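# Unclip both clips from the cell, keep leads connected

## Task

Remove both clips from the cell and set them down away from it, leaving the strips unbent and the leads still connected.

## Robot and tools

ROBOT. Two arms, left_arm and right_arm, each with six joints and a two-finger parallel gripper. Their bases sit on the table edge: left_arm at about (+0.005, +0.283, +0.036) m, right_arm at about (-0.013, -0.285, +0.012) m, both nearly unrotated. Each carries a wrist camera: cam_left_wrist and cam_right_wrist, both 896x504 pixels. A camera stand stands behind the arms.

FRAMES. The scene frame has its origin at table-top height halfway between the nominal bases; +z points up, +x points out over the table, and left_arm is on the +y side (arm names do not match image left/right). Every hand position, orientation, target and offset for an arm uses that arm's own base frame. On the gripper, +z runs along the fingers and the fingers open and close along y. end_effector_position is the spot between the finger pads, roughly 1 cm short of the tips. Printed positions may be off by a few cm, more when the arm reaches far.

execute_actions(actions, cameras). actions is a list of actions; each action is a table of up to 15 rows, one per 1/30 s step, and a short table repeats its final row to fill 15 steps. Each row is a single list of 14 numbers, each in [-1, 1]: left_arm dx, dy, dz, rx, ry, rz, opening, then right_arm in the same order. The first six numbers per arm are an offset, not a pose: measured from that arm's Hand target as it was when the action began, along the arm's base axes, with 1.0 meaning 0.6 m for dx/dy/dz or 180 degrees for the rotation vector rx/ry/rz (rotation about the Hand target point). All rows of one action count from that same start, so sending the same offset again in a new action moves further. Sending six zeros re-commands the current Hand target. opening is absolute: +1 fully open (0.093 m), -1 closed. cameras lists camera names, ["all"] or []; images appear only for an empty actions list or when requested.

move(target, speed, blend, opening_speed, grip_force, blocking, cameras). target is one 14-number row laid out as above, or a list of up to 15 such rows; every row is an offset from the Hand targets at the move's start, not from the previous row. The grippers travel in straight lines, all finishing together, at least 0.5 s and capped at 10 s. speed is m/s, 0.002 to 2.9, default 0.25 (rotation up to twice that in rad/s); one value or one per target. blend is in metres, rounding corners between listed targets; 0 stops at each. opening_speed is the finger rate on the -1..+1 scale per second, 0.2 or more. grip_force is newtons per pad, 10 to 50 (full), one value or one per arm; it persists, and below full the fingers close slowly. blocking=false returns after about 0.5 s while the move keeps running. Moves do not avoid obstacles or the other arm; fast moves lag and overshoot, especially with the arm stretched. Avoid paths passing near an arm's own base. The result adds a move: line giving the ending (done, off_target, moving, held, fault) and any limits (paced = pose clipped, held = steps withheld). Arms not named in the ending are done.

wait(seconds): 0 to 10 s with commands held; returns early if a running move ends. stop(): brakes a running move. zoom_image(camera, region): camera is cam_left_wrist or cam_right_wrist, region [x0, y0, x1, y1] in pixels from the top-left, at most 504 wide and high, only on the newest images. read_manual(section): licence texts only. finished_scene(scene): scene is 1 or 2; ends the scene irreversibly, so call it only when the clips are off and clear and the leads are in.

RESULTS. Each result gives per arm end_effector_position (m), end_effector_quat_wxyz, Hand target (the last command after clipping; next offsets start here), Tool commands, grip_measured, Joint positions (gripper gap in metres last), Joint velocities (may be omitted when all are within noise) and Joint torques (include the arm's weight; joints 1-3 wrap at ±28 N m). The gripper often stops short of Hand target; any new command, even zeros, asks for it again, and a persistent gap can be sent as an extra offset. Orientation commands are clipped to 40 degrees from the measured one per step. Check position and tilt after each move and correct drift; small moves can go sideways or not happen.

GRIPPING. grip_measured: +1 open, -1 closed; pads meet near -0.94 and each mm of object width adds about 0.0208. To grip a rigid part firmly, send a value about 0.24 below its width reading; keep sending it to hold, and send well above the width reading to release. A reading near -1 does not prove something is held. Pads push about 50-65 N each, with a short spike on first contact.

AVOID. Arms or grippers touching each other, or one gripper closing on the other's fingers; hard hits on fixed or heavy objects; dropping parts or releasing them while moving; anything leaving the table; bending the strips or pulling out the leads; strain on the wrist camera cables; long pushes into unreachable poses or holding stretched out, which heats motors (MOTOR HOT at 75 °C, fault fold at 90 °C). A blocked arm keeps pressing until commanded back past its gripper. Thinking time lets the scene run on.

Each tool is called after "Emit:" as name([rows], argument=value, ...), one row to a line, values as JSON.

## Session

Emit:
execute_actions(actions=[])

Emit:
zoom_image(camera="cam_left_wrist", region=[400, 230, 760, 470])

Emit:
zoom_image(camera="cam_right_wrist", region=[40, 200, 380, 420])

Scene clock: 0.00 s.
left_arm: end_effector_position=(+0.3338, -0.0221, +0.1051) grip_measured=+1.000 end_effector_quat_wxyz=(+0.532, -0.203, +0.822, +0.024) | right_arm: end_effector_position=(+0.2944, +0.2158, +0.1677) grip_measured=+1.000 end_effector_quat_wxyz=(+0.515, -0.161, +0.798, +0.269)
Joint positions: left_arm=[-0.333 1.221 0.365 0.323 -0.551 -0.498 0.093] | right_arm=[0.595 1.128 0.457 0.34 -0.081 0.255 0.093]
Joint velocities: within noise
Joint torques (N m): no reading
Heat: left arm: 36 °C; right arm: 38 °C.
Hand target: left_arm +0.3389, -0.0235, +0.1166; +0.546, -0.207, +0.812, +0.016 | right_arm +0.2973, +0.2178, +0.1809; +0.529, -0.160, +0.787, +0.275
Tool commands: left_gripper/opening=+1.0 right_gripper/opening=+1.0

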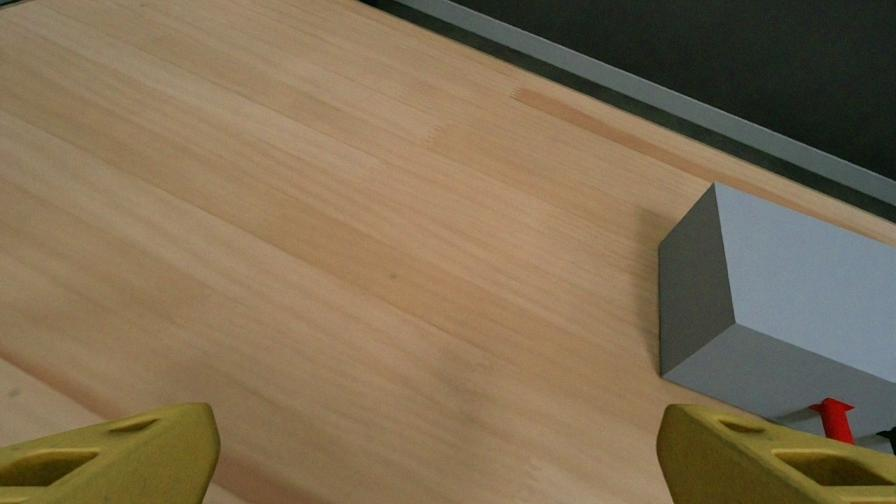

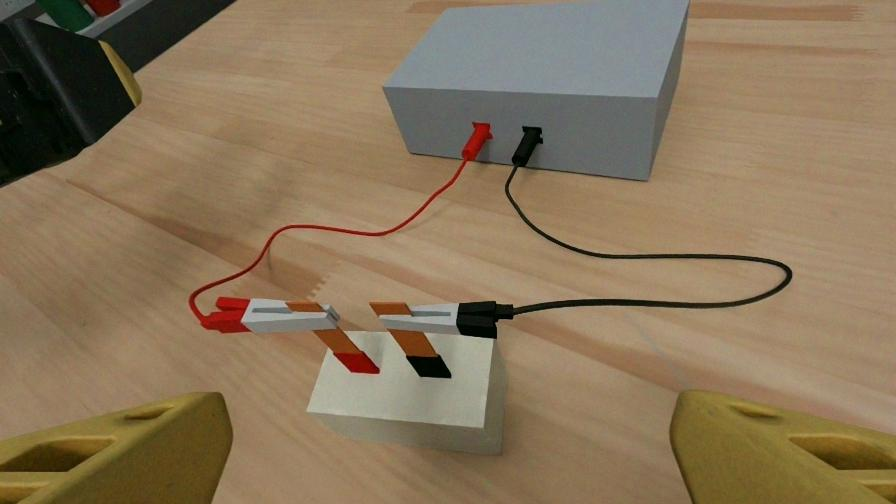

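Scaled by 1.400 from the camera's 896x504 image, which has a finer 1280x720 frame.

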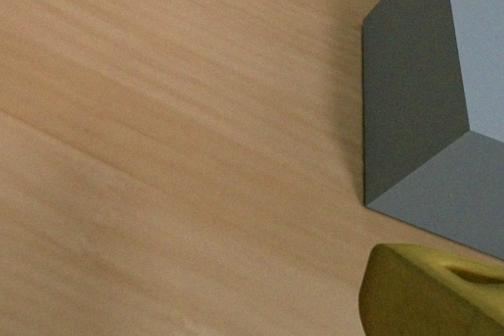

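Scaled by 1.482 from the camera's 896x504 image, which has a finer 1280x720 frame.

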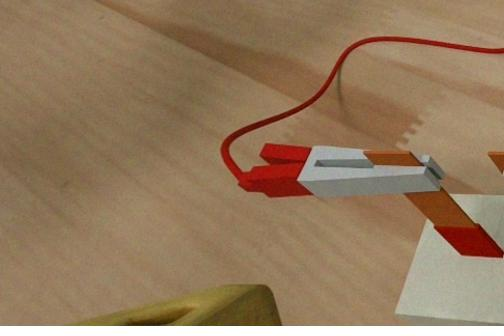

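Emit:
move(target=[0,0,0,0,0,0,0.2,0.055,-0.163,0.04,-0.442,0.051,0.419,0.2], speed=0.5, cameras=["cam_right_wrist"])

Emit:
move(target=[-0.098,-0.334,0.089,0.224,0.345,-0.476,0.2,0,0,0,0,0,0,0.2], speed=0.4, cameras=["all"])

Scene clock: 3.80 s.
left_arm: end_effector_position=(+0.3338, -0.0221, +0.1051) grip_measured=+0.202 end_effector_quat_wxyz=(+0.532, -0.203, +0.822, +0.024) | right_arm: end_effector_position=(+0.3365, +0.1208, +0.1987) grip_measured=+0.201 end_effector_quat_wxyz=(-0.046, +0.823, -0.566, +0.030)
Joint positions: left_arm=[-0.333 1.221 0.365 0.323 -0.551 -0.498 0.055] | right_arm=[0.342 1.836 1.882 -1.508 -0.005 -1.594 0.055]
Joint torques (N m): left_arm=[0.13 -4.03 7.56 1.96 -0.19 0.09] | right_arm=[0.53 -6.39 10.76 -0.07 -0.1 0.01]
Heat: left arm: 36 °C; right arm: 38 °C.
Hand target: left_arm +0.3389, -0.0235, +0.1165; +0.546, -0.207, +0.812, +0.016 | right_arm +0.3303, +0.1200, +0.2049; +0.000, +0.828, -0.560, +0.000
Off the commanded pose: left_arm 0.013 m, 2 deg | right_arm 0.009 m, 6 deg.
joint sent to its limit (right arm) — joint 4 (wrist pitch), lower limit. The joint targets are off in orientation, not in position.
move: off_target (left_arm, right_arm)
Images, in order (width x height): cam_right_wrist 896x504.

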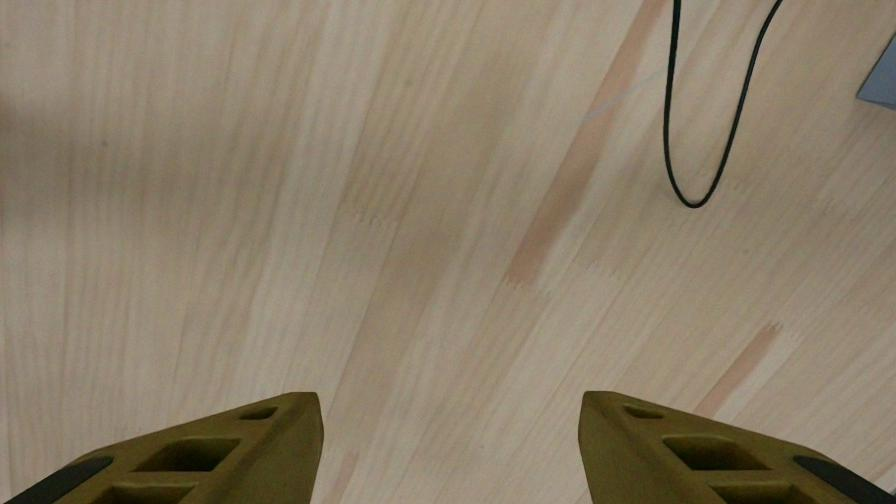

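Scene clock: 7.20 s.
left_arm: end_effector_position=(+0.2785, -0.2191, +0.1667) grip_measured=+0.202 end_effector_quat_wxyz=(-0.003, +0.562, +0.827, +0.004) | right_arm: end_effector_position=(+0.3366, +0.1207, +0.1987) grip_measured=+0.201 end_effector_quat_wxyz=(-0.046, +0.823, -0.566, +0.030)
Joint positions: left_arm=[-0.671 1.912 1.858 -1.524 -0.008 0.522 0.055] | right_arm=[0.342 1.836 1.882 -1.508 -0.004 -1.595 0.055]
Joint torques (N m): left_arm=[-0.28 -7.23 8.39 0.28 0.09 0.2] | right_arm=[0.53 -6.46 10.65 -0.06 -0.05 -0.01]
Heat: left arm: 37 °C; right arm: 39 °C.
Hand target: left_arm +0.2800, -0.2240, +0.1699; +0.000, +0.568, +0.823, +0.000 | right_arm +0.3303, +0.1200, +0.2049; +0.000, +0.828, -0.560, +0.000
Off the commanded pose: left_arm 0.006 m, 1 deg | right_arm 0.009 m, 6 deg.
joint sent to its limit (right arm) — joint 4 (wrist pitch), lower limit. The joint targets are off in orientation, not in position.
move: off_target (right_arm)

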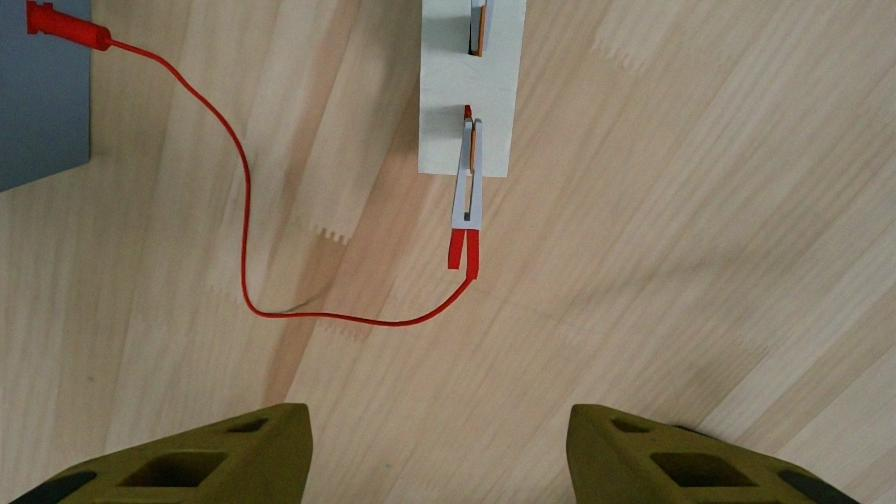

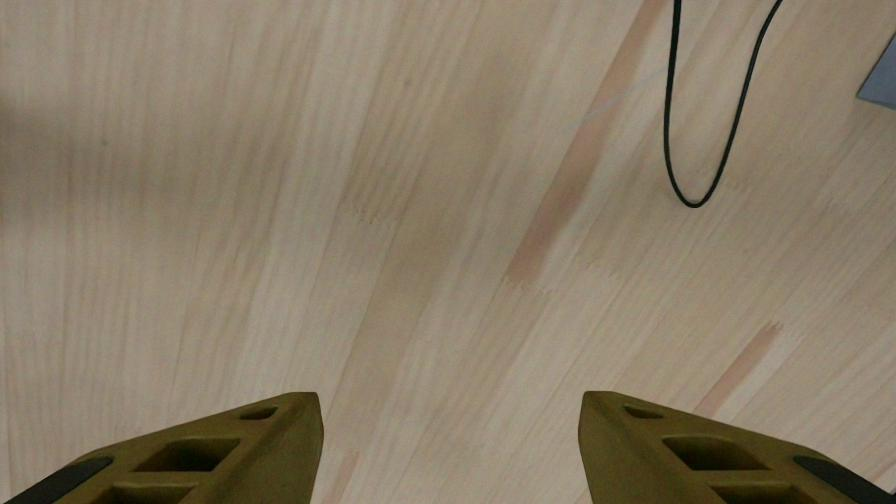

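Emit:
move(target=[-0.015,-0.014,-0.078,0,0,-0.022,0.0,0,0,0,0,0,0,0.2], speed=0.12, cameras=["cam_left_wrist"])

Scene clock: 8.63 s.
left_arm: end_effector_position=(+0.2705, -0.2274, +0.1191) grip_measured=+0.002 end_effector_quat_wxyz=(-0.014, +0.589, +0.808, +0.005) | right_arm: end_effector_position=(+0.3366, +0.1207, +0.1987) grip_measured=+0.201 end_effector_quat_wxyz=(-0.046, +0.823, -0.566, +0.030)
Joint positions: left_arm=[-0.703 1.912 1.668 -1.356 -0.008 0.557 0.045] | right_arm=[0.342 1.836 1.882 -1.508 -0.004 -1.595 0.055]
Joint torques (N m): left_arm=[-0.38 -9.48 5.55 0.49 0.09 0.19] | right_arm=[0.42 -6.41 10.73 -0.08 -0.06 0]
Heat: left arm: 37 °C; right arm: 39 °C.
Hand target: left_arm +0.2710, -0.2324, +0.1232; +0.000, +0.597, +0.803, +0.000 | right_arm +0.3303, +0.1200, +0.2049; +0.000, +0.828, -0.560, +0.000
Off the commanded pose: left_arm 0.006 m, 2 deg | right_arm 0.009 m, 6 deg.
joint sent to its limit (right arm) — joint 4 (wrist pitch), lower limit. The joint targets are off in orientation, not in position.
move: off_target (right_arm)
Images, in order (width x height): cam_left_wrist 896x504.

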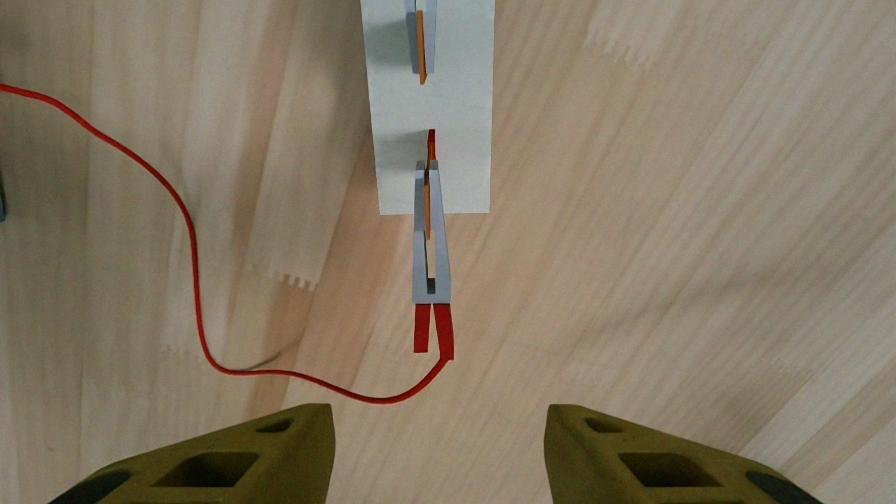

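Emit:
move(target=[0.003,0.001,-0.077,0,0,0.012,0.0,0,0,0,0,0,0,0.2], speed=0.1)

Emit:
move(target=[0,0,0,0,0,0,-0.55,0,0,0,0,0,0,0.2], opening_speed=0.8, cameras=["cam_left_wrist"])

Scene clock: 10.70 s.
left_arm: end_effector_position=(+0.2711, -0.2279, +0.0789) grip_measured=+0.002 end_effector_quat_wxyz=(-0.006, +0.585, +0.811, +0.005) | right_arm: end_effector_position=(+0.3366, +0.1207, +0.1987) grip_measured=+0.201 end_effector_quat_wxyz=(-0.046, +0.823, -0.566, +0.030)
Joint positions: left_arm=[-0.703 1.912 1.508 -1.179 -0.008 0.545 0.045] | right_arm=[0.342 1.836 1.882 -1.508 -0.004 -1.595 0.055]
Joint torques (N m): left_arm=[0.01 -7.97 5.6 0.54 0.09 -0.01] | right_arm=[0.53 -6.35 10.77 -0.05 -0.07 -0.03]
Heat: left arm: 38 °C; right arm: 40 °C.
Hand target: left_arm +0.2729, -0.2319, +0.0770; +0.000, +0.581, +0.814, +0.000 | right_arm +0.3303, +0.1200, +0.2049; +0.000, +0.828, -0.560, +0.000
Off the commanded pose: left_arm 0.005 m, 1 deg | right_arm 0.009 m, 6 deg.
joint sent to its limit (right arm) — joint 4 (wrist pitch), lower limit. The joint targets are off in orientation, not in position.
move: off_target (right_arm)

Scene clock: 11.60 s.
left_arm: end_effector_position=(+0.2712, -0.2280, +0.0789) grip_measured=-0.548 end_effector_quat_wxyz=(-0.005, +0.584, +0.812, +0.005) | right_arm: end_effector_position=(+0.3366, +0.1207, +0.1987) grip_measured=+0.201 end_effector_quat_wxyz=(-0.046, +0.823, -0.566, +0.030)
Joint positions: left_arm=[-0.703 1.912 1.508 -1.179 -0.008 0.545 0.019] | right_arm=[0.342 1.836 1.882 -1.508 -0.004 -1.595 0.055]
Joint torques (N m): left_arm=[0.01 -7.98 5.61 0.54 0.09 0] | right_arm=[0.43 -6.45 10.71 -0.07 -0.06 -0.01]
Heat: left arm: 38 °C; right arm: 40 °C.
Hand target: left_arm +0.2729, -0.2319, +0.0770; +0.000, +0.581, +0.814, +0.000 | right_arm +0.3303, +0.1200, +0.2049; +0.000, +0.828, -0.560, +0.000
Off the commanded pose: left_arm 0.005 m, 1 deg | right_arm 0.009 m, 6 deg.
joint sent to its limit (right arm) — joint 4 (wrist pitch), lower limit. The joint targets are off in orientation, not in position.
move: off_target (right_arm)
Images, in order (width x height): cam_left_wrist 896x504.

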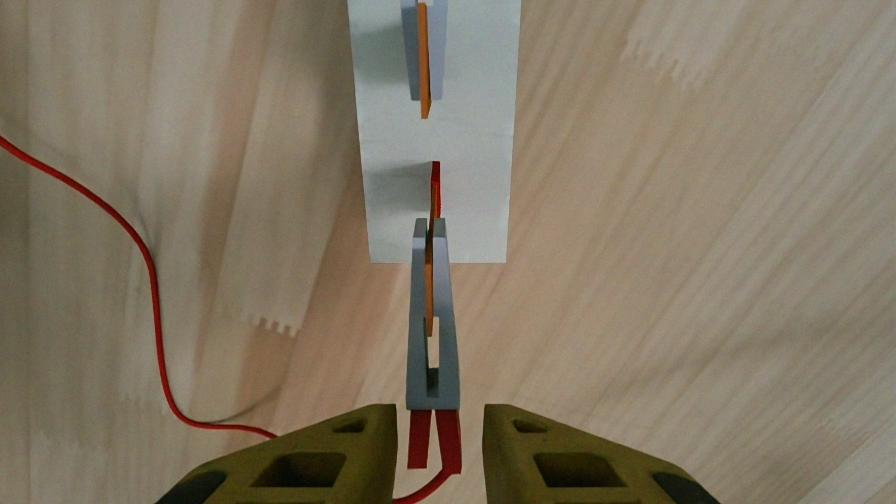

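Emit:
move(target=[0.004,-0.006,-0.011,0,0,0,-0.65,0,0,0,0,0,0,0.2], speed=0.08)

Emit:
move(target=[0,0,0,0,0,0,-0.91,0,0,0,0,0,0,0.2], opening_speed=0.35, cameras=["cam_left_wrist"])

Scene clock: 12.70 s.
left_arm: end_effector_position=(+0.2742, -0.2305, +0.0744) grip_measured=-0.648 end_effector_quat_wxyz=(-0.003, +0.583, +0.812, +0.005) | right_arm: end_effector_position=(+0.3366, +0.1207, +0.1987) grip_measured=+0.201 end_effector_quat_wxyz=(-0.046, +0.823, -0.566, +0.030)
Joint positions: left_arm=[-0.703 1.925 1.508 -1.161 -0.008 0.542 0.014] | right_arm=[0.342 1.836 1.882 -1.508 -0.004 -1.595 0.055]
Joint torques (N m): left_arm=[-0.29 -7.54 5.68 0.55 0.09 -0.01] | right_arm=[0.57 -6.42 10.74 -0.07 -0.07 -0.03]
Heat: left arm: 38 °C; right arm: 40 °C.
Hand target: left_arm +0.2752, -0.2354, +0.0705; +0.000, +0.581, +0.814, +0.000 | right_arm +0.3303, +0.1200, +0.2049; +0.000, +0.828, -0.560, +0.000
Off the commanded pose: left_arm 0.006 m, 1 deg | right_arm 0.009 m, 6 deg.
joint sent to its limit (right arm) — joint 4 (wrist pitch), lower limit. The joint targets are off in orientation, not in position.
move: off_target (right_arm)

Scene clock: 14.00 s.
left_arm: end_effector_position=(+0.2743, -0.2306, +0.0744) grip_measured=-0.875 end_effector_quat_wxyz=(-0.003, +0.583, +0.812, +0.004) | right_arm: end_effector_position=(+0.3366, +0.1207, +0.1987) grip_measured=+0.201 end_effector_quat_wxyz=(-0.046, +0.823, -0.566, +0.030)
Joint positions: left_arm=[-0.703 1.925 1.508 -1.16 -0.008 0.542 0.003] | right_arm=[0.342 1.836 1.882 -1.508 -0.004 -1.595 0.055]
Joint torques (N m): left_arm=[-0.28 -7.54 5.67 0.56 0.09 -0.01] | right_arm=[0.55 -6.43 10.65 -0.07 -0.07 -0.01]
Heat: left arm: 38 °C; right arm: 40 °C.
Hand target: left_arm +0.2753, -0.2354, +0.0705; +0.000, +0.581, +0.814, +0.000 | right_arm +0.3303, +0.1200, +0.2049; +0.000, +0.828, -0.560, +0.000
Off the commanded pose: left_arm 0.006 m, 1 deg | right_arm 0.009 m, 6 deg.
joint sent to its limit (right arm) — joint 4 (wrist pitch), lower limit. The joint targets are off in orientation, not in position.
move: off_target (right_arm)
Images, in order (width x height): cam_left_wrist 896x504.

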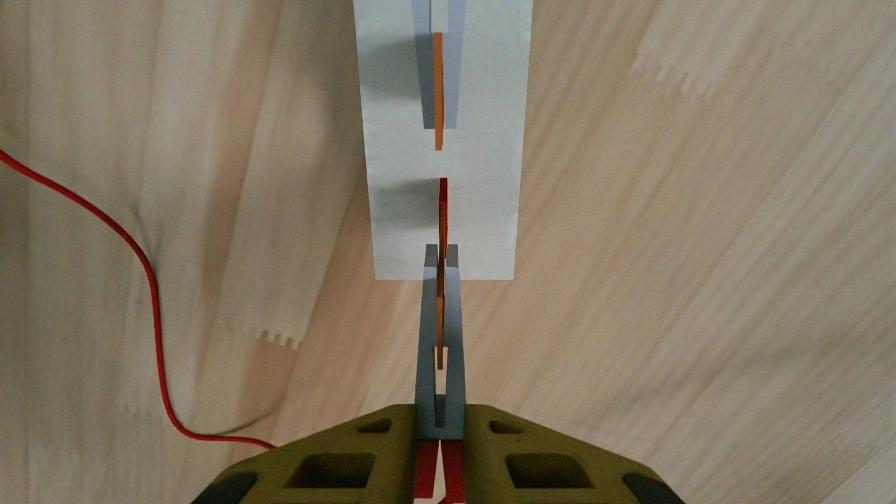

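Emit:
move(target=[0,0,0,0,0,0,-1,0,0,0,0,0,0,0.2], opening_speed=0.4, cameras=["cam_left_wrist"])

Emit:
zoom_image(camera="cam_left_wrist", region=[340, 200, 540, 440])

Scene clock: 14.67 s.
left_arm: end_effector_position=(+0.2743, -0.2306, +0.0744) grip_measured=-0.889 end_effector_quat_wxyz=(-0.003, +0.583, +0.812, +0.004) | right_arm: end_effector_position=(+0.3366, +0.1207, +0.1987) grip_measured=+0.201 end_effector_quat_wxyz=(-0.046, +0.823, -0.566, +0.030)
Joint positions: left_arm=[-0.703 1.925 1.508 -1.16 -0.008 0.542 0.003] | right_arm=[0.342 1.836 1.882 -1.508 -0.004 -1.595 0.055]
Joint torques (N m): left_arm=[-0.28 -7.54 5.68 0.56 0.09 -0.01] | right_arm=[0.51 -6.39 10.65 -0.06 -0.07 -0.02]
Heat: left arm: 38 °C; right arm: 41 °C.
Hand target: left_arm +0.2753, -0.2354, +0.0705; +0.000, +0.581, +0.814, +0.000 | right_arm +0.3303, +0.1200, +0.2049; +0.000, +0.828, -0.560, +0.000
Off the commanded pose: left_arm 0.006 m, 1 deg | right_arm 0.009 m, 6 deg.
joint sent to its limit (right arm) — joint 4 (wrist pitch), lower limit. The joint targets are off in orientation, not in position.
move: off_target (right_arm)
Images, in order (width x height): cam_left_wrist 896x504.

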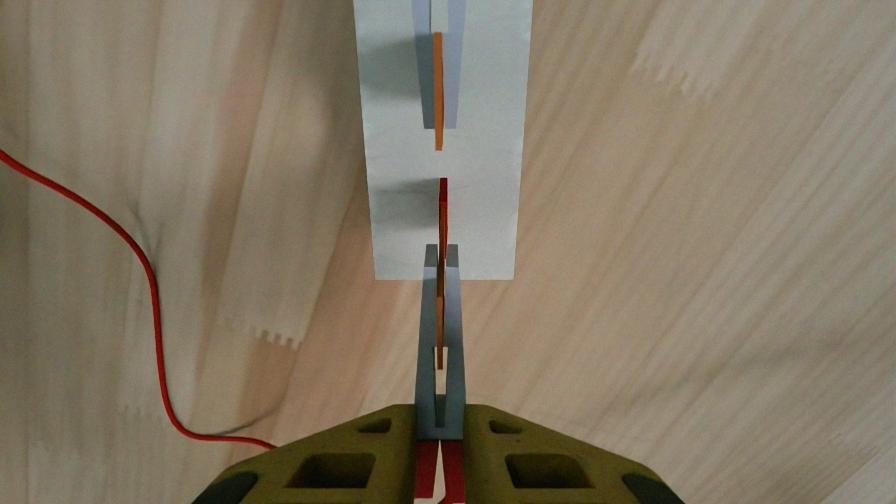

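Scaled by 2.100 from the camera's 896x504 image, which has a finer 1280x720 frame.

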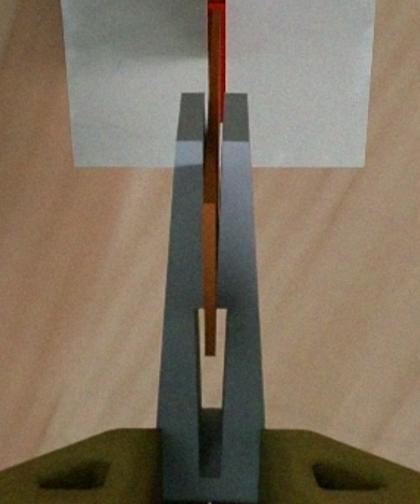

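Emit:
move([
  [0,0,0,0,0,0,-0.6,0,0,0,0,0,0,0.2],
  [-0.004,0.014,-0.004,0,0,0,-0.6,0,0,0,0,0,0,0.2],
], speed=0.06, cameras=["cam_left_wrist"])

Emit:
move(target=[0,0,0,0,0,0,-0.92,0,0,0,0,0,0,0.2], opening_speed=0.35, cameras=["cam_left_wrist"])

Scene clock: 16.33 s.
left_arm: end_effector_position=(+0.2693, -0.2252, +0.0640) grip_measured=-0.602 end_effector_quat_wxyz=(-0.013, +0.582, +0.813, +0.005) | right_arm: end_effector_position=(+0.3366, +0.1207, +0.1987) grip_measured=+0.201 end_effector_quat_wxyz=(-0.046, +0.823, -0.566, +0.030)
Joint positions: left_arm=[-0.7 1.925 1.466 -1.139 -0.008 0.542 0.016] | right_arm=[0.342 1.836 1.882 -1.508 -0.004 -1.595 0.055]
Joint torques (N m): left_arm=[0.64 -9.54 5.42 0.5 0.09 0.12] | right_arm=[0.47 -6.45 10.69 -0.06 -0.05 -0.01]
Heat: left arm: 39 °C; right arm: 41 °C.
Hand target: left_arm +0.2729, -0.2270, +0.0680; +0.000, +0.581, +0.814, +0.000 | right_arm +0.3303, +0.1200, +0.2049; +0.000, +0.828, -0.560, +0.000
Off the commanded pose: left_arm 0.006 m, 2 deg | right_arm 0.009 m, 6 deg.
joint sent to its limit (right arm) — joint 4 (wrist pitch), lower limit. The joint targets are off in orientation, not in position.
move: off_target (right_arm)
Images, in order (width x height): cam_left_wrist 896x504.

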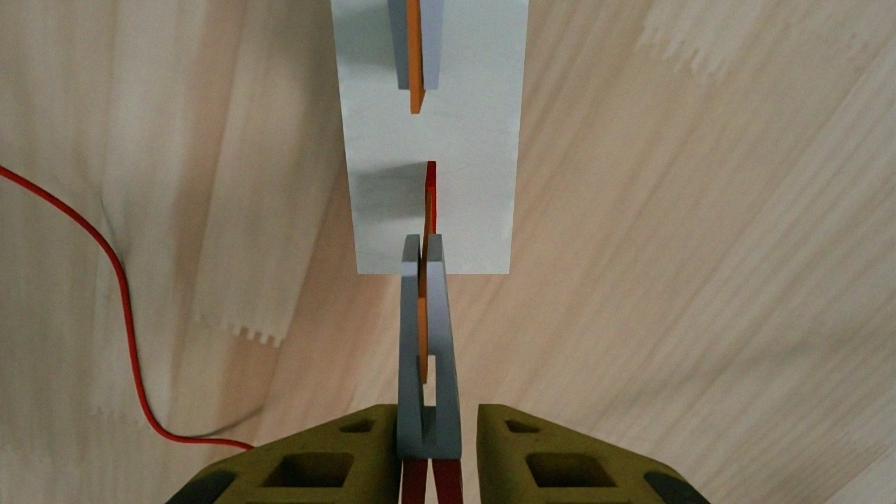

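Scene clock: 17.67 s.
left_arm: end_effector_position=(+0.2702, -0.2250, +0.0640) grip_measured=-0.848 end_effector_quat_wxyz=(-0.012, +0.581, +0.814, +0.005) | right_arm: end_effector_position=(+0.3366, +0.1207, +0.1987) grip_measured=+0.201 end_effector_quat_wxyz=(-0.046, +0.823, -0.566, +0.030)
Joint positions: left_arm=[-0.699 1.925 1.466 -1.137 -0.008 0.542 0.005] | right_arm=[0.342 1.836 1.882 -1.508 -0.004 -1.595 0.055]
Joint velocities: left_arm=[0.017 0.002 -0.007 -0.051 0.037 -0.022 -0.005] | right_arm=[within noise]
Joint torques (N m): left_arm=[0.5 -9.55 5.42 0.48 0.09 0.12] | right_arm=[0.53 -6.42 10.66 -0.08 -0.07 -0.02]
Heat: left arm: 39 °C; right arm: 41 °C.
Hand target: left_arm +0.2728, -0.2269, +0.0680; +0.000, +0.581, +0.814, +0.000 | right_arm +0.3303, +0.1200, +0.2049; +0.000, +0.828, -0.560, +0.000
Off the commanded pose: left_arm 0.005 m, 2 deg | right_arm 0.009 m, 6 deg.
joint sent to its limit (right arm) — joint 4 (wrist pitch), lower limit. The joint targets are off in orientation, not in position.
move: off_target (right_arm)
Images, in order (width x height): cam_left_wrist 896x504.

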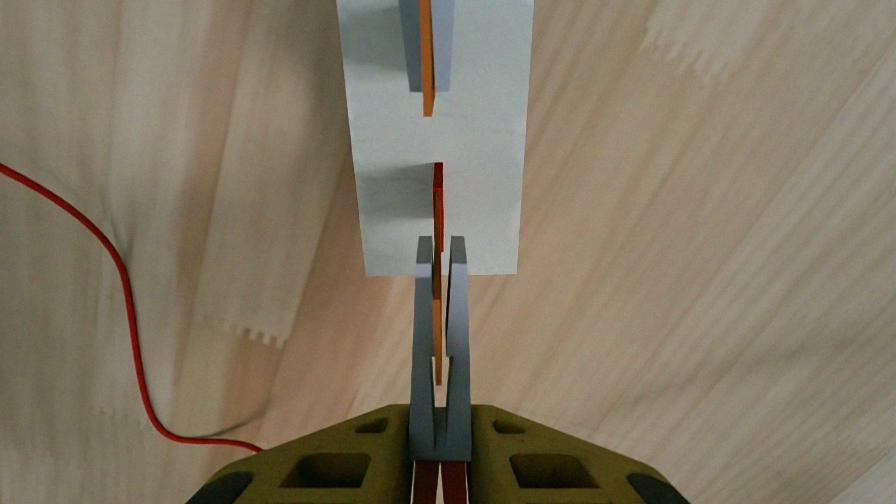

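Emit:
move(target=[0,0,0,0,0,0,-1,0,0,0,0,0,0,0.2], opening_speed=0.4, cameras=["cam_left_wrist"])

Emit:
zoom_image(camera="cam_left_wrist", region=[340, 200, 540, 440])

Scene clock: 18.33 s.
left_arm: end_effector_position=(+0.2703, -0.2251, +0.0640) grip_measured=-0.861 end_effector_quat_wxyz=(-0.012, +0.581, +0.814, +0.005) | right_arm: end_effector_position=(+0.3366, +0.1207, +0.1987) grip_measured=+0.201 end_effector_quat_wxyz=(-0.046, +0.823, -0.566, +0.030)
Joint positions: left_arm=[-0.699 1.925 1.466 -1.137 -0.008 0.542 0.004] | right_arm=[0.342 1.836 1.882 -1.508 -0.004 -1.595 0.055]
Joint torques (N m): left_arm=[0.5 -9.55 5.41 0.48 0.09 0.12] | right_arm=[0.5 -6.35 10.73 -0.07 -0.08 -0.02]
Heat: left arm: 39 °C; right arm: 41 °C.
Hand target: left_arm +0.2729, -0.2270, +0.0680; +0.000, +0.581, +0.814, +0.000 | right_arm +0.3303, +0.1200, +0.2049; +0.000, +0.828, -0.560, +0.000
Off the commanded pose: left_arm 0.005 m, 2 deg | right_arm 0.009 m, 6 deg.
joint sent to its limit (right arm) — joint 4 (wrist pitch), lower limit. The joint targets are off in orientation, not in position.
move: off_target (right_arm)
Images, in order (width x height): cam_left_wrist 896x504.

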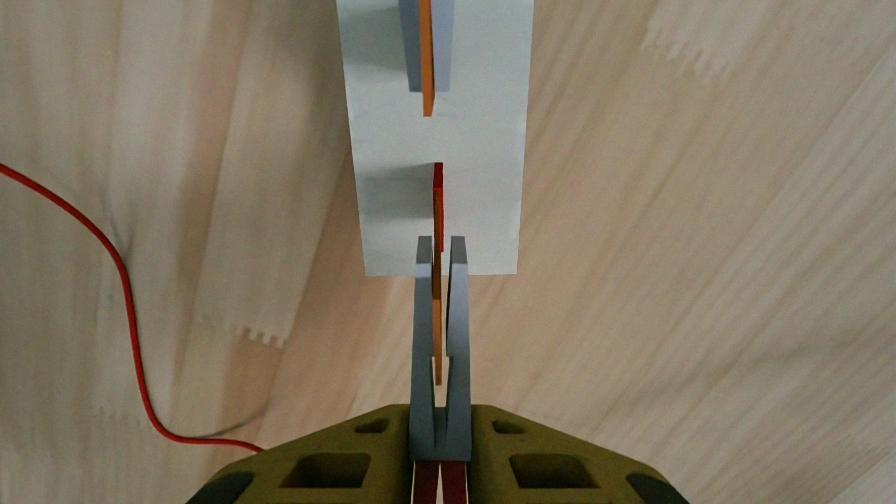

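Scaled by 2.100 from the camera's 896x504 image, which has a finer 1280x720 frame.

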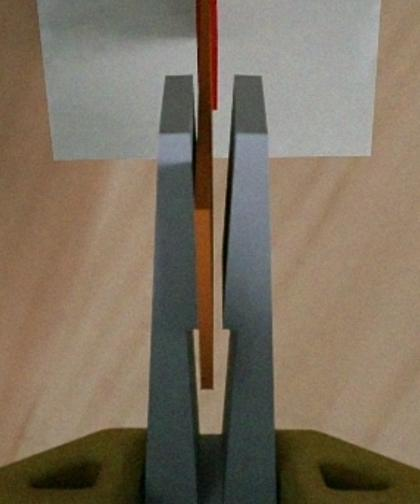

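Emit:
move([
  [0,0,0,0,0,0,-0.65,0,0,0,0,0,0,0.2],
  [-0.003,0.011,0,0,0,0,-0.65,0,0,0,0,0,0,0.2],
  [-0.003,0.011,0,0,0,0,-0.9,0,0,0,0,0,0,0.2],
], speed=0.06, opening_speed=0.5, cameras=["cam_left_wrist"])

Emit:
zoom_image(camera="cam_left_wrist", region=[340, 200, 540, 504])

Scene clock: 21.33 s.
left_arm: end_effector_position=(+0.2670, -0.2177, +0.0572) grip_measured=-0.889 end_effector_quat_wxyz=(-0.024, +0.578, +0.815, +0.006) | right_arm: end_effector_position=(+0.3366, +0.1207, +0.1987) grip_measured=+0.201 end_effector_quat_wxyz=(-0.046, +0.823, -0.566, +0.030)
Joint positions: left_arm=[-0.688 1.925 1.437 -1.131 -0.008 0.545 0.003] | right_arm=[0.342 1.836 1.882 -1.508 -0.004 -1.595 0.055]
Joint torques (N m): left_arm=[0.55 -11.22 5.37 0.45 0.09 0.19] | right_arm=[0.49 -6.42 10.67 -0.07 -0.07 0]
Heat: left arm: 40 °C; right arm: 42 °C.
Hand target: left_arm +0.2710, -0.2204, +0.0680; +0.000, +0.581, +0.814, +0.000 | right_arm +0.3303, +0.1200, +0.2049; +0.000, +0.828, -0.560, +0.000
Off the commanded pose: left_arm 0.012 m, 3 deg | right_arm 0.009 m, 6 deg.
joint sent to its limit (right arm) — joint 4 (wrist pitch), lower limit. The joint targets are off in orientation, not in position.
move: off_target (left_arm, right_arm); target 3's new opening was sent with left_arm's hand 0.012 m and 3 deg from that target
Images, in order (width x height): cam_left_wrist 896x504.

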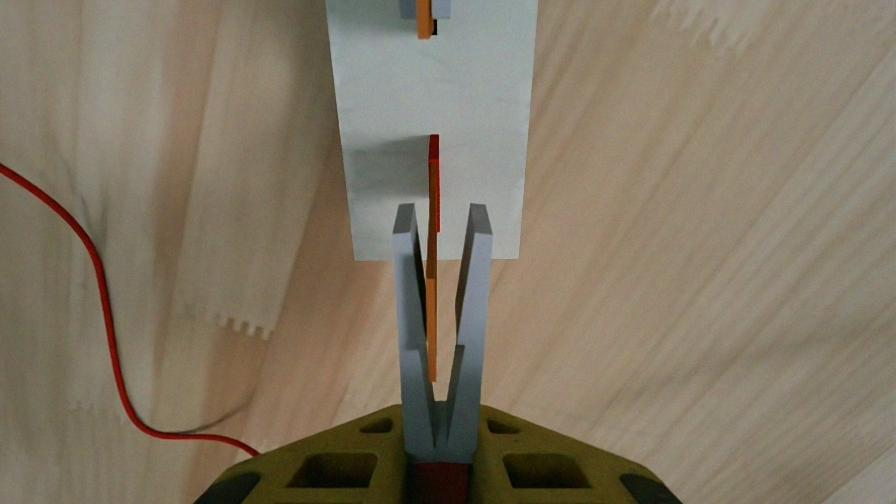

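Scaled by 1.658 from the camera's 896x504 image, which has a finer 1280x720 frame.

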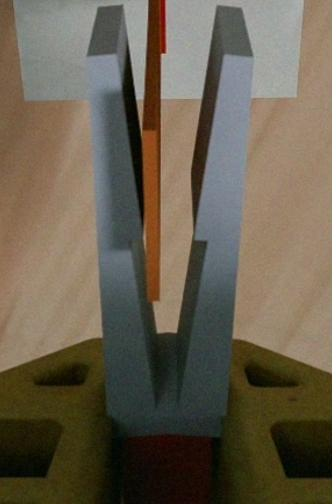

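Emit:
move([
  [-0.012,0.058,0,0,0,0,-0.9,0,0,0,0,0,0,0.2],
  [-0.05,0.20,0,0,0,0,-0.9,0,0,0,0,0,0,0.2],
  [-0.05,0.20,-0.11,0,0,0,-0.9,0,0,0,0,0,0,0.2],
], speed=0.12, blend=[0.01,0,0], cameras=["cam_left_wrist"])

Scene clock: 24.37 s.
left_arm: end_effector_position=(+0.2371, -0.0990, +0.0041) grip_measured=-0.892 end_effector_quat_wxyz=(-0.007, +0.579, +0.815, +0.003) | right_arm: end_effector_position=(+0.3366, +0.1207, +0.1987) grip_measured=+0.201 end_effector_quat_wxyz=(-0.046, +0.823, -0.566, +0.030)
Joint positions: left_arm=[-0.401 1.66 0.879 -0.801 -0.008 0.833 0.002] | right_arm=[0.342 1.836 1.882 -1.508 -0.004 -1.595 0.055]
Joint torques (N m): left_arm=[0.69 -5.07 5.18 0.56 0.1 0.2] | right_arm=[0.49 -6.48 10.67 -0.07 -0.07 -0.01]
Heat: left arm: 41 °C; right arm: 42 °C.
Hand target: left_arm +0.2410, -0.1004, +0.0020; +0.000, +0.581, +0.814, +0.000 | right_arm +0.3303, +0.1200, +0.2049; +0.000, +0.828, -0.560, +0.000
Off the commanded pose: left_arm 0.005 m, 1 deg | right_arm 0.009 m, 6 deg.
joint sent to its limit (right arm) — joint 4 (wrist pitch), lower limit. The joint targets are off in orientation, not in position.
move: off_target (right_arm)
Images, in order (width x height): cam_left_wrist 896x504.

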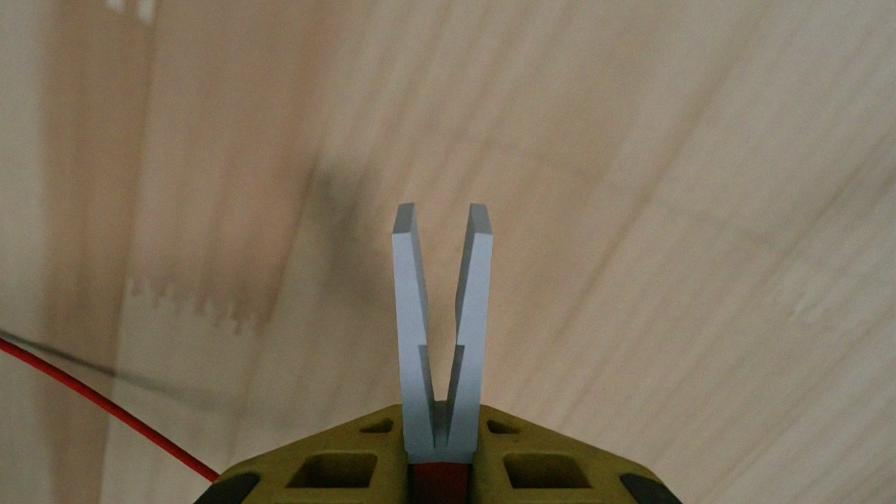

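Emit:
move([
  [0,0,-0.044,0,0,0,-0.9,0,0,0,0,0,0,0.2],
  [0,0,-0.044,0,0,0,0,0,0,0,0,0,0,0.2],
  [0.02,0.01,0.18,0,0,0,0.2,0,0,0,0,0,0,0.2],
], speed=[0.05,0.04,0.15], opening_speed=1, cameras=["cam_left_wrist"])

Scene clock: 29.03 s.
left_arm: end_effector_position=(+0.2476, -0.0930, +0.0961) grip_measured=+0.198 end_effector_quat_wxyz=(-0.023, +0.579, +0.815, -0.002) | right_arm: end_effector_position=(+0.3366, +0.1207, +0.1987) grip_measured=+0.201 end_effector_quat_wxyz=(-0.046, +0.823, -0.566, +0.030)
Joint positions: left_arm=[-0.365 1.595 1.199 -1.22 -0.008 0.871 0.055] | right_arm=[0.342 1.836 1.882 -1.508 -0.004 -1.595 0.055]
Joint torques (N m): left_arm=[0.76 -8.14 8.17 0.19 0.1 0.2] | right_arm=[0.51 -6.43 10.67 -0.07 -0.09 0.01]
Heat: left arm: 41 °C; right arm: 43 °C.
Hand target: left_arm +0.2530, -0.0944, +0.1100; +0.000, +0.581, +0.814, +0.000 | right_arm +0.3303, +0.1200, +0.2049; +0.000, +0.828, -0.560, +0.000
Off the commanded pose: left_arm 0.015 m, 3 deg | right_arm 0.009 m, 6 deg.
joint sent to its limit (right arm) — joint 4 (wrist pitch), lower limit. The joint targets are off in orientation, not in position.
move: off_target (left_arm, right_arm); target 3's new opening was sent with left_arm's hand 0.015 m and 3 deg from that target
Images, in order (width x height): cam_left_wrist 896x504.

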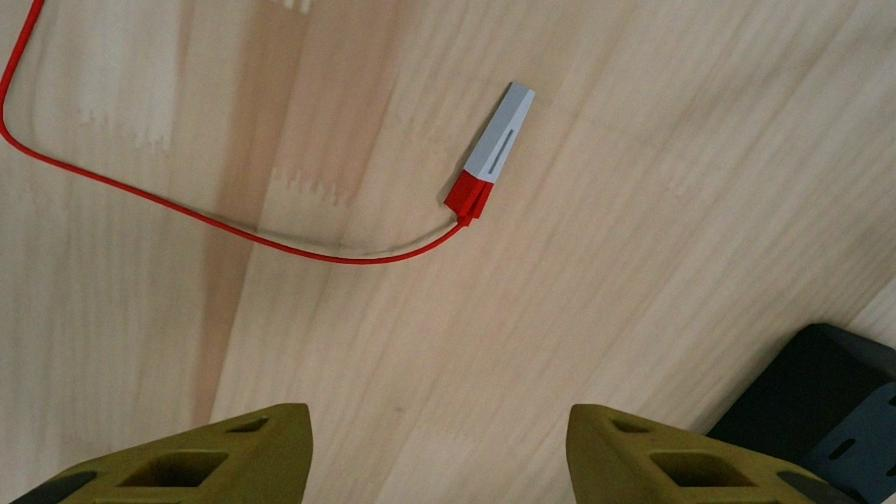

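Emit:
move(target=[0,0,0,0,0,0,0.2,0.034,0.200,-0.10,0.142,0.018,-0.016,0], speed=0.25, cameras=["cam_right_wrist"])

Scene clock: 31.13 s.
left_arm: end_effector_position=(+0.2476, -0.0930, +0.0961) grip_measured=+0.198 end_effector_quat_wxyz=(-0.023, +0.579, +0.815, -0.002) | right_arm: end_effector_position=(+0.3544, +0.2352, +0.1467) grip_measured=+0.001 end_effector_quat_wxyz=(-0.164, +0.795, -0.569, -0.133)
Joint positions: left_arm=[-0.365 1.595 1.199 -1.22 -0.008 0.871 0.055] | right_arm=[0.434 2.007 1.848 -1.248 -0.393 -1.433 0.045]
Joint torques (N m): left_arm=[0.75 -8.13 8.17 0.19 0.1 0.2] | right_arm=[0.24 -8.42 6.45 0.72 -0.61 0.09]
Heat: left arm: 41 °C; right arm: 43 °C.
Hand target: left_arm +0.2530, -0.0944, +0.1100; +0.000, +0.581, +0.814, +0.000 | right_arm +0.3507, +0.2400, +0.1450; -0.168, +0.793, -0.567, -0.147
Off the commanded pose: left_arm 0.015 m, 3 deg | right_arm 0.006 m, 2 deg.
move: off_target (left_arm)
Images, in order (width x height): cam_right_wrist 896x504.

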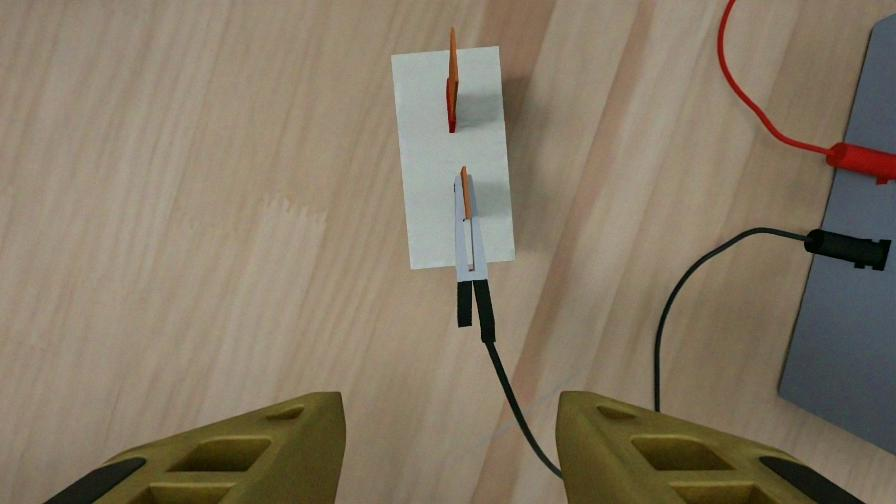

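Emit:
move(target=[0,0,0,0,0,0,0.2,0.006,0.020,-0.09,0,0,0.022,0], speed=0.12, cameras=["cam_right_wrist"])

Scene clock: 32.57 s.
left_arm: end_effector_position=(+0.2476, -0.0930, +0.0961) grip_measured=+0.198 end_effector_quat_wxyz=(-0.023, +0.579, +0.815, -0.002) | right_arm: end_effector_position=(+0.3578, +0.2468, +0.0919) grip_measured=+0.001 end_effector_quat_wxyz=(-0.156, +0.811, -0.546, -0.140)
Joint positions: left_arm=[-0.365 1.595 1.199 -1.22 -0.008 0.871 0.055] | right_arm=[0.452 2.073 1.729 -1.088 -0.401 -1.475 0.045]
Joint torques (N m): left_arm=[0.75 -8.14 8.17 0.19 0.1 0.2] | right_arm=[0.31 -8.62 6.95 0.66 -0.59 -0.02]
Heat: left arm: 41 °C; right arm: 42 °C.
Hand target: left_arm +0.2530, -0.0944, +0.1100; +0.000, +0.581, +0.814, +0.000 | right_arm +0.3543, +0.2520, +0.0908; -0.163, +0.812, -0.539, -0.153
Off the commanded pose: left_arm 0.015 m, 3 deg | right_arm 0.006 m, 2 deg.
move: off_target (left_arm)
Images, in order (width x height): cam_right_wrist 896x504.

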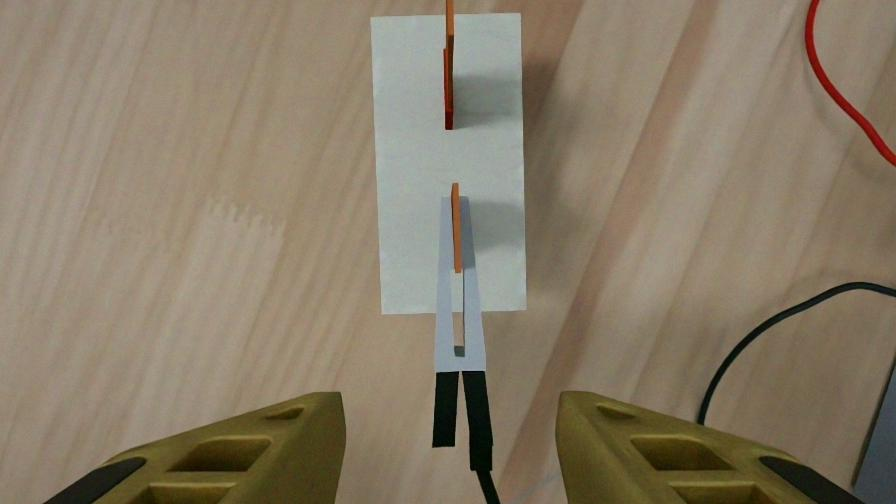

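Emit:
move(target=[0,0,0,0,0,0,0.2,0.002,0.004,-0.025,0,0,0,-0.5], speed=0.08, opening_speed=0.7, cameras=["cam_right_wrist"])

Scene clock: 33.93 s.
left_arm: end_effector_position=(+0.2476, -0.0930, +0.0961) grip_measured=+0.198 end_effector_quat_wxyz=(-0.023, +0.579, +0.815, -0.002) | right_arm: end_effector_position=(+0.3601, +0.2491, +0.0794) grip_measured=-0.499 end_effector_quat_wxyz=(-0.160, +0.812, -0.545, -0.138)
Joint positions: left_arm=[-0.365 1.595 1.199 -1.22 -0.008 0.871 0.055] | right_arm=[0.454 2.085 1.696 -1.035 -0.401 -1.475 0.021]
Joint torques (N m): left_arm=[0.75 -8.14 8.17 0.19 0.1 0.2] | right_arm=[0.46 -8.4 6.71 0.68 -0.58 0.02]
Heat: left arm: 41 °C; right arm: 42 °C.
Hand target: left_arm +0.2530, -0.0944, +0.1100; +0.000, +0.581, +0.814, +0.000 | right_arm +0.3555, +0.2543, +0.0758; -0.163, +0.812, -0.539, -0.153
Off the commanded pose: left_arm 0.015 m, 3 deg | right_arm 0.008 m, 2 deg.
move: off_target (left_arm)
Images, in order (width x height): cam_right_wrist 896x504.

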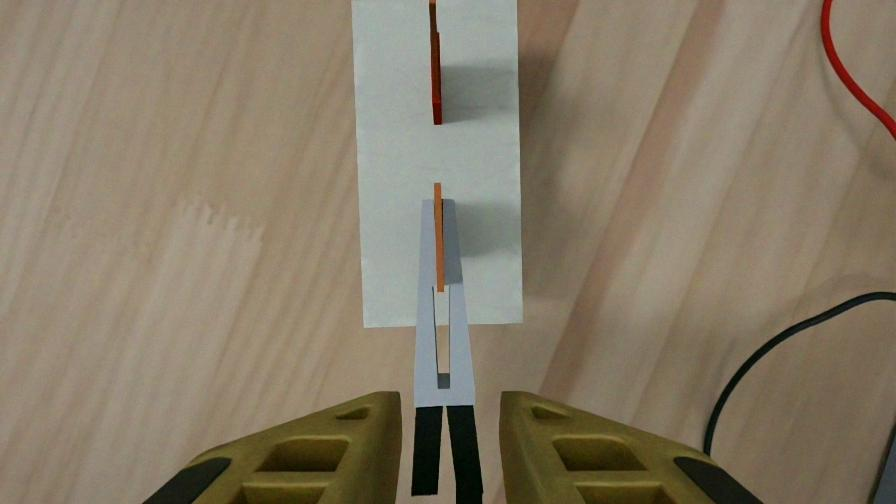

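Emit:
move(target=[0,0,0,0,0,0,0.2,-0.001,0,-0.008,0,0,0,-0.65], speed=0.08)

Emit:
move(target=[0,0,0,0,0,0,0.2,0,0,0,0,0,0,-0.9], opening_speed=0.35, cameras=["cam_right_wrist"])

Scene clock: 34.83 s.
left_arm: end_effector_position=(+0.2476, -0.0930, +0.0961) grip_measured=+0.198 end_effector_quat_wxyz=(-0.023, +0.579, +0.815, -0.002) | right_arm: end_effector_position=(+0.3599, +0.2494, +0.0756) grip_measured=-0.649 end_effector_quat_wxyz=(-0.161, +0.812, -0.544, -0.138)
Joint positions: left_arm=[-0.365 1.595 1.199 -1.22 -0.008 0.871 0.055] | right_arm=[0.455 2.085 1.681 -1.016 -0.401 -1.475 0.014]
Joint torques (N m): left_arm=[0.75 -8.14 8.17 0.19 0.1 0.2] | right_arm=[0.4 -8.31 6.48 0.69 -0.62 0.03]
Heat: left arm: 41 °C; right arm: 42 °C.
Hand target: left_arm +0.2530, -0.0944, +0.1100; +0.000, +0.581, +0.814, +0.000 | right_arm +0.3548, +0.2544, +0.0710; -0.162, +0.812, -0.539, -0.152
Off the commanded pose: left_arm 0.015 m, 3 deg | right_arm 0.008 m, 2 deg.
move: off_target (left_arm)

Scene clock: 35.97 s.
left_arm: end_effector_position=(+0.2476, -0.0930, +0.0961) grip_measured=+0.198 end_effector_quat_wxyz=(-0.023, +0.579, +0.815, -0.002) | right_arm: end_effector_position=(+0.3596, +0.2492, +0.0750) grip_measured=-0.894 end_effector_quat_wxyz=(-0.160, +0.812, -0.544, -0.138)
Joint positions: left_arm=[-0.365 1.595 1.199 -1.22 -0.008 0.871 0.055] | right_arm=[0.455 2.085 1.679 -1.016 -0.401 -1.475 0.002]
Joint torques (N m): left_arm=[0.75 -8.14 8.17 0.19 0.1 0.2] | right_arm=[0.38 -8.24 6.72 0.7 -0.58 0.02]
Heat: left arm: 41 °C; right arm: 42 °C.
Hand target: left_arm +0.2530, -0.0944, +0.1100; +0.000, +0.581, +0.814, +0.000 | right_arm +0.3549, +0.2544, +0.0710; -0.163, +0.812, -0.539, -0.152
Off the commanded pose: left_arm 0.015 m, 3 deg | right_arm 0.008 m, 2 deg.
move: off_target (left_arm)
Images, in order (width x height): cam_right_wrist 896x504.

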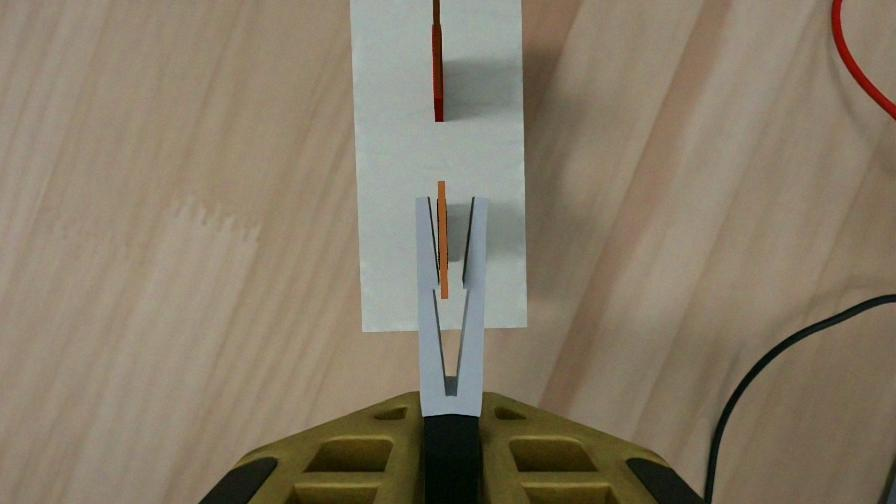

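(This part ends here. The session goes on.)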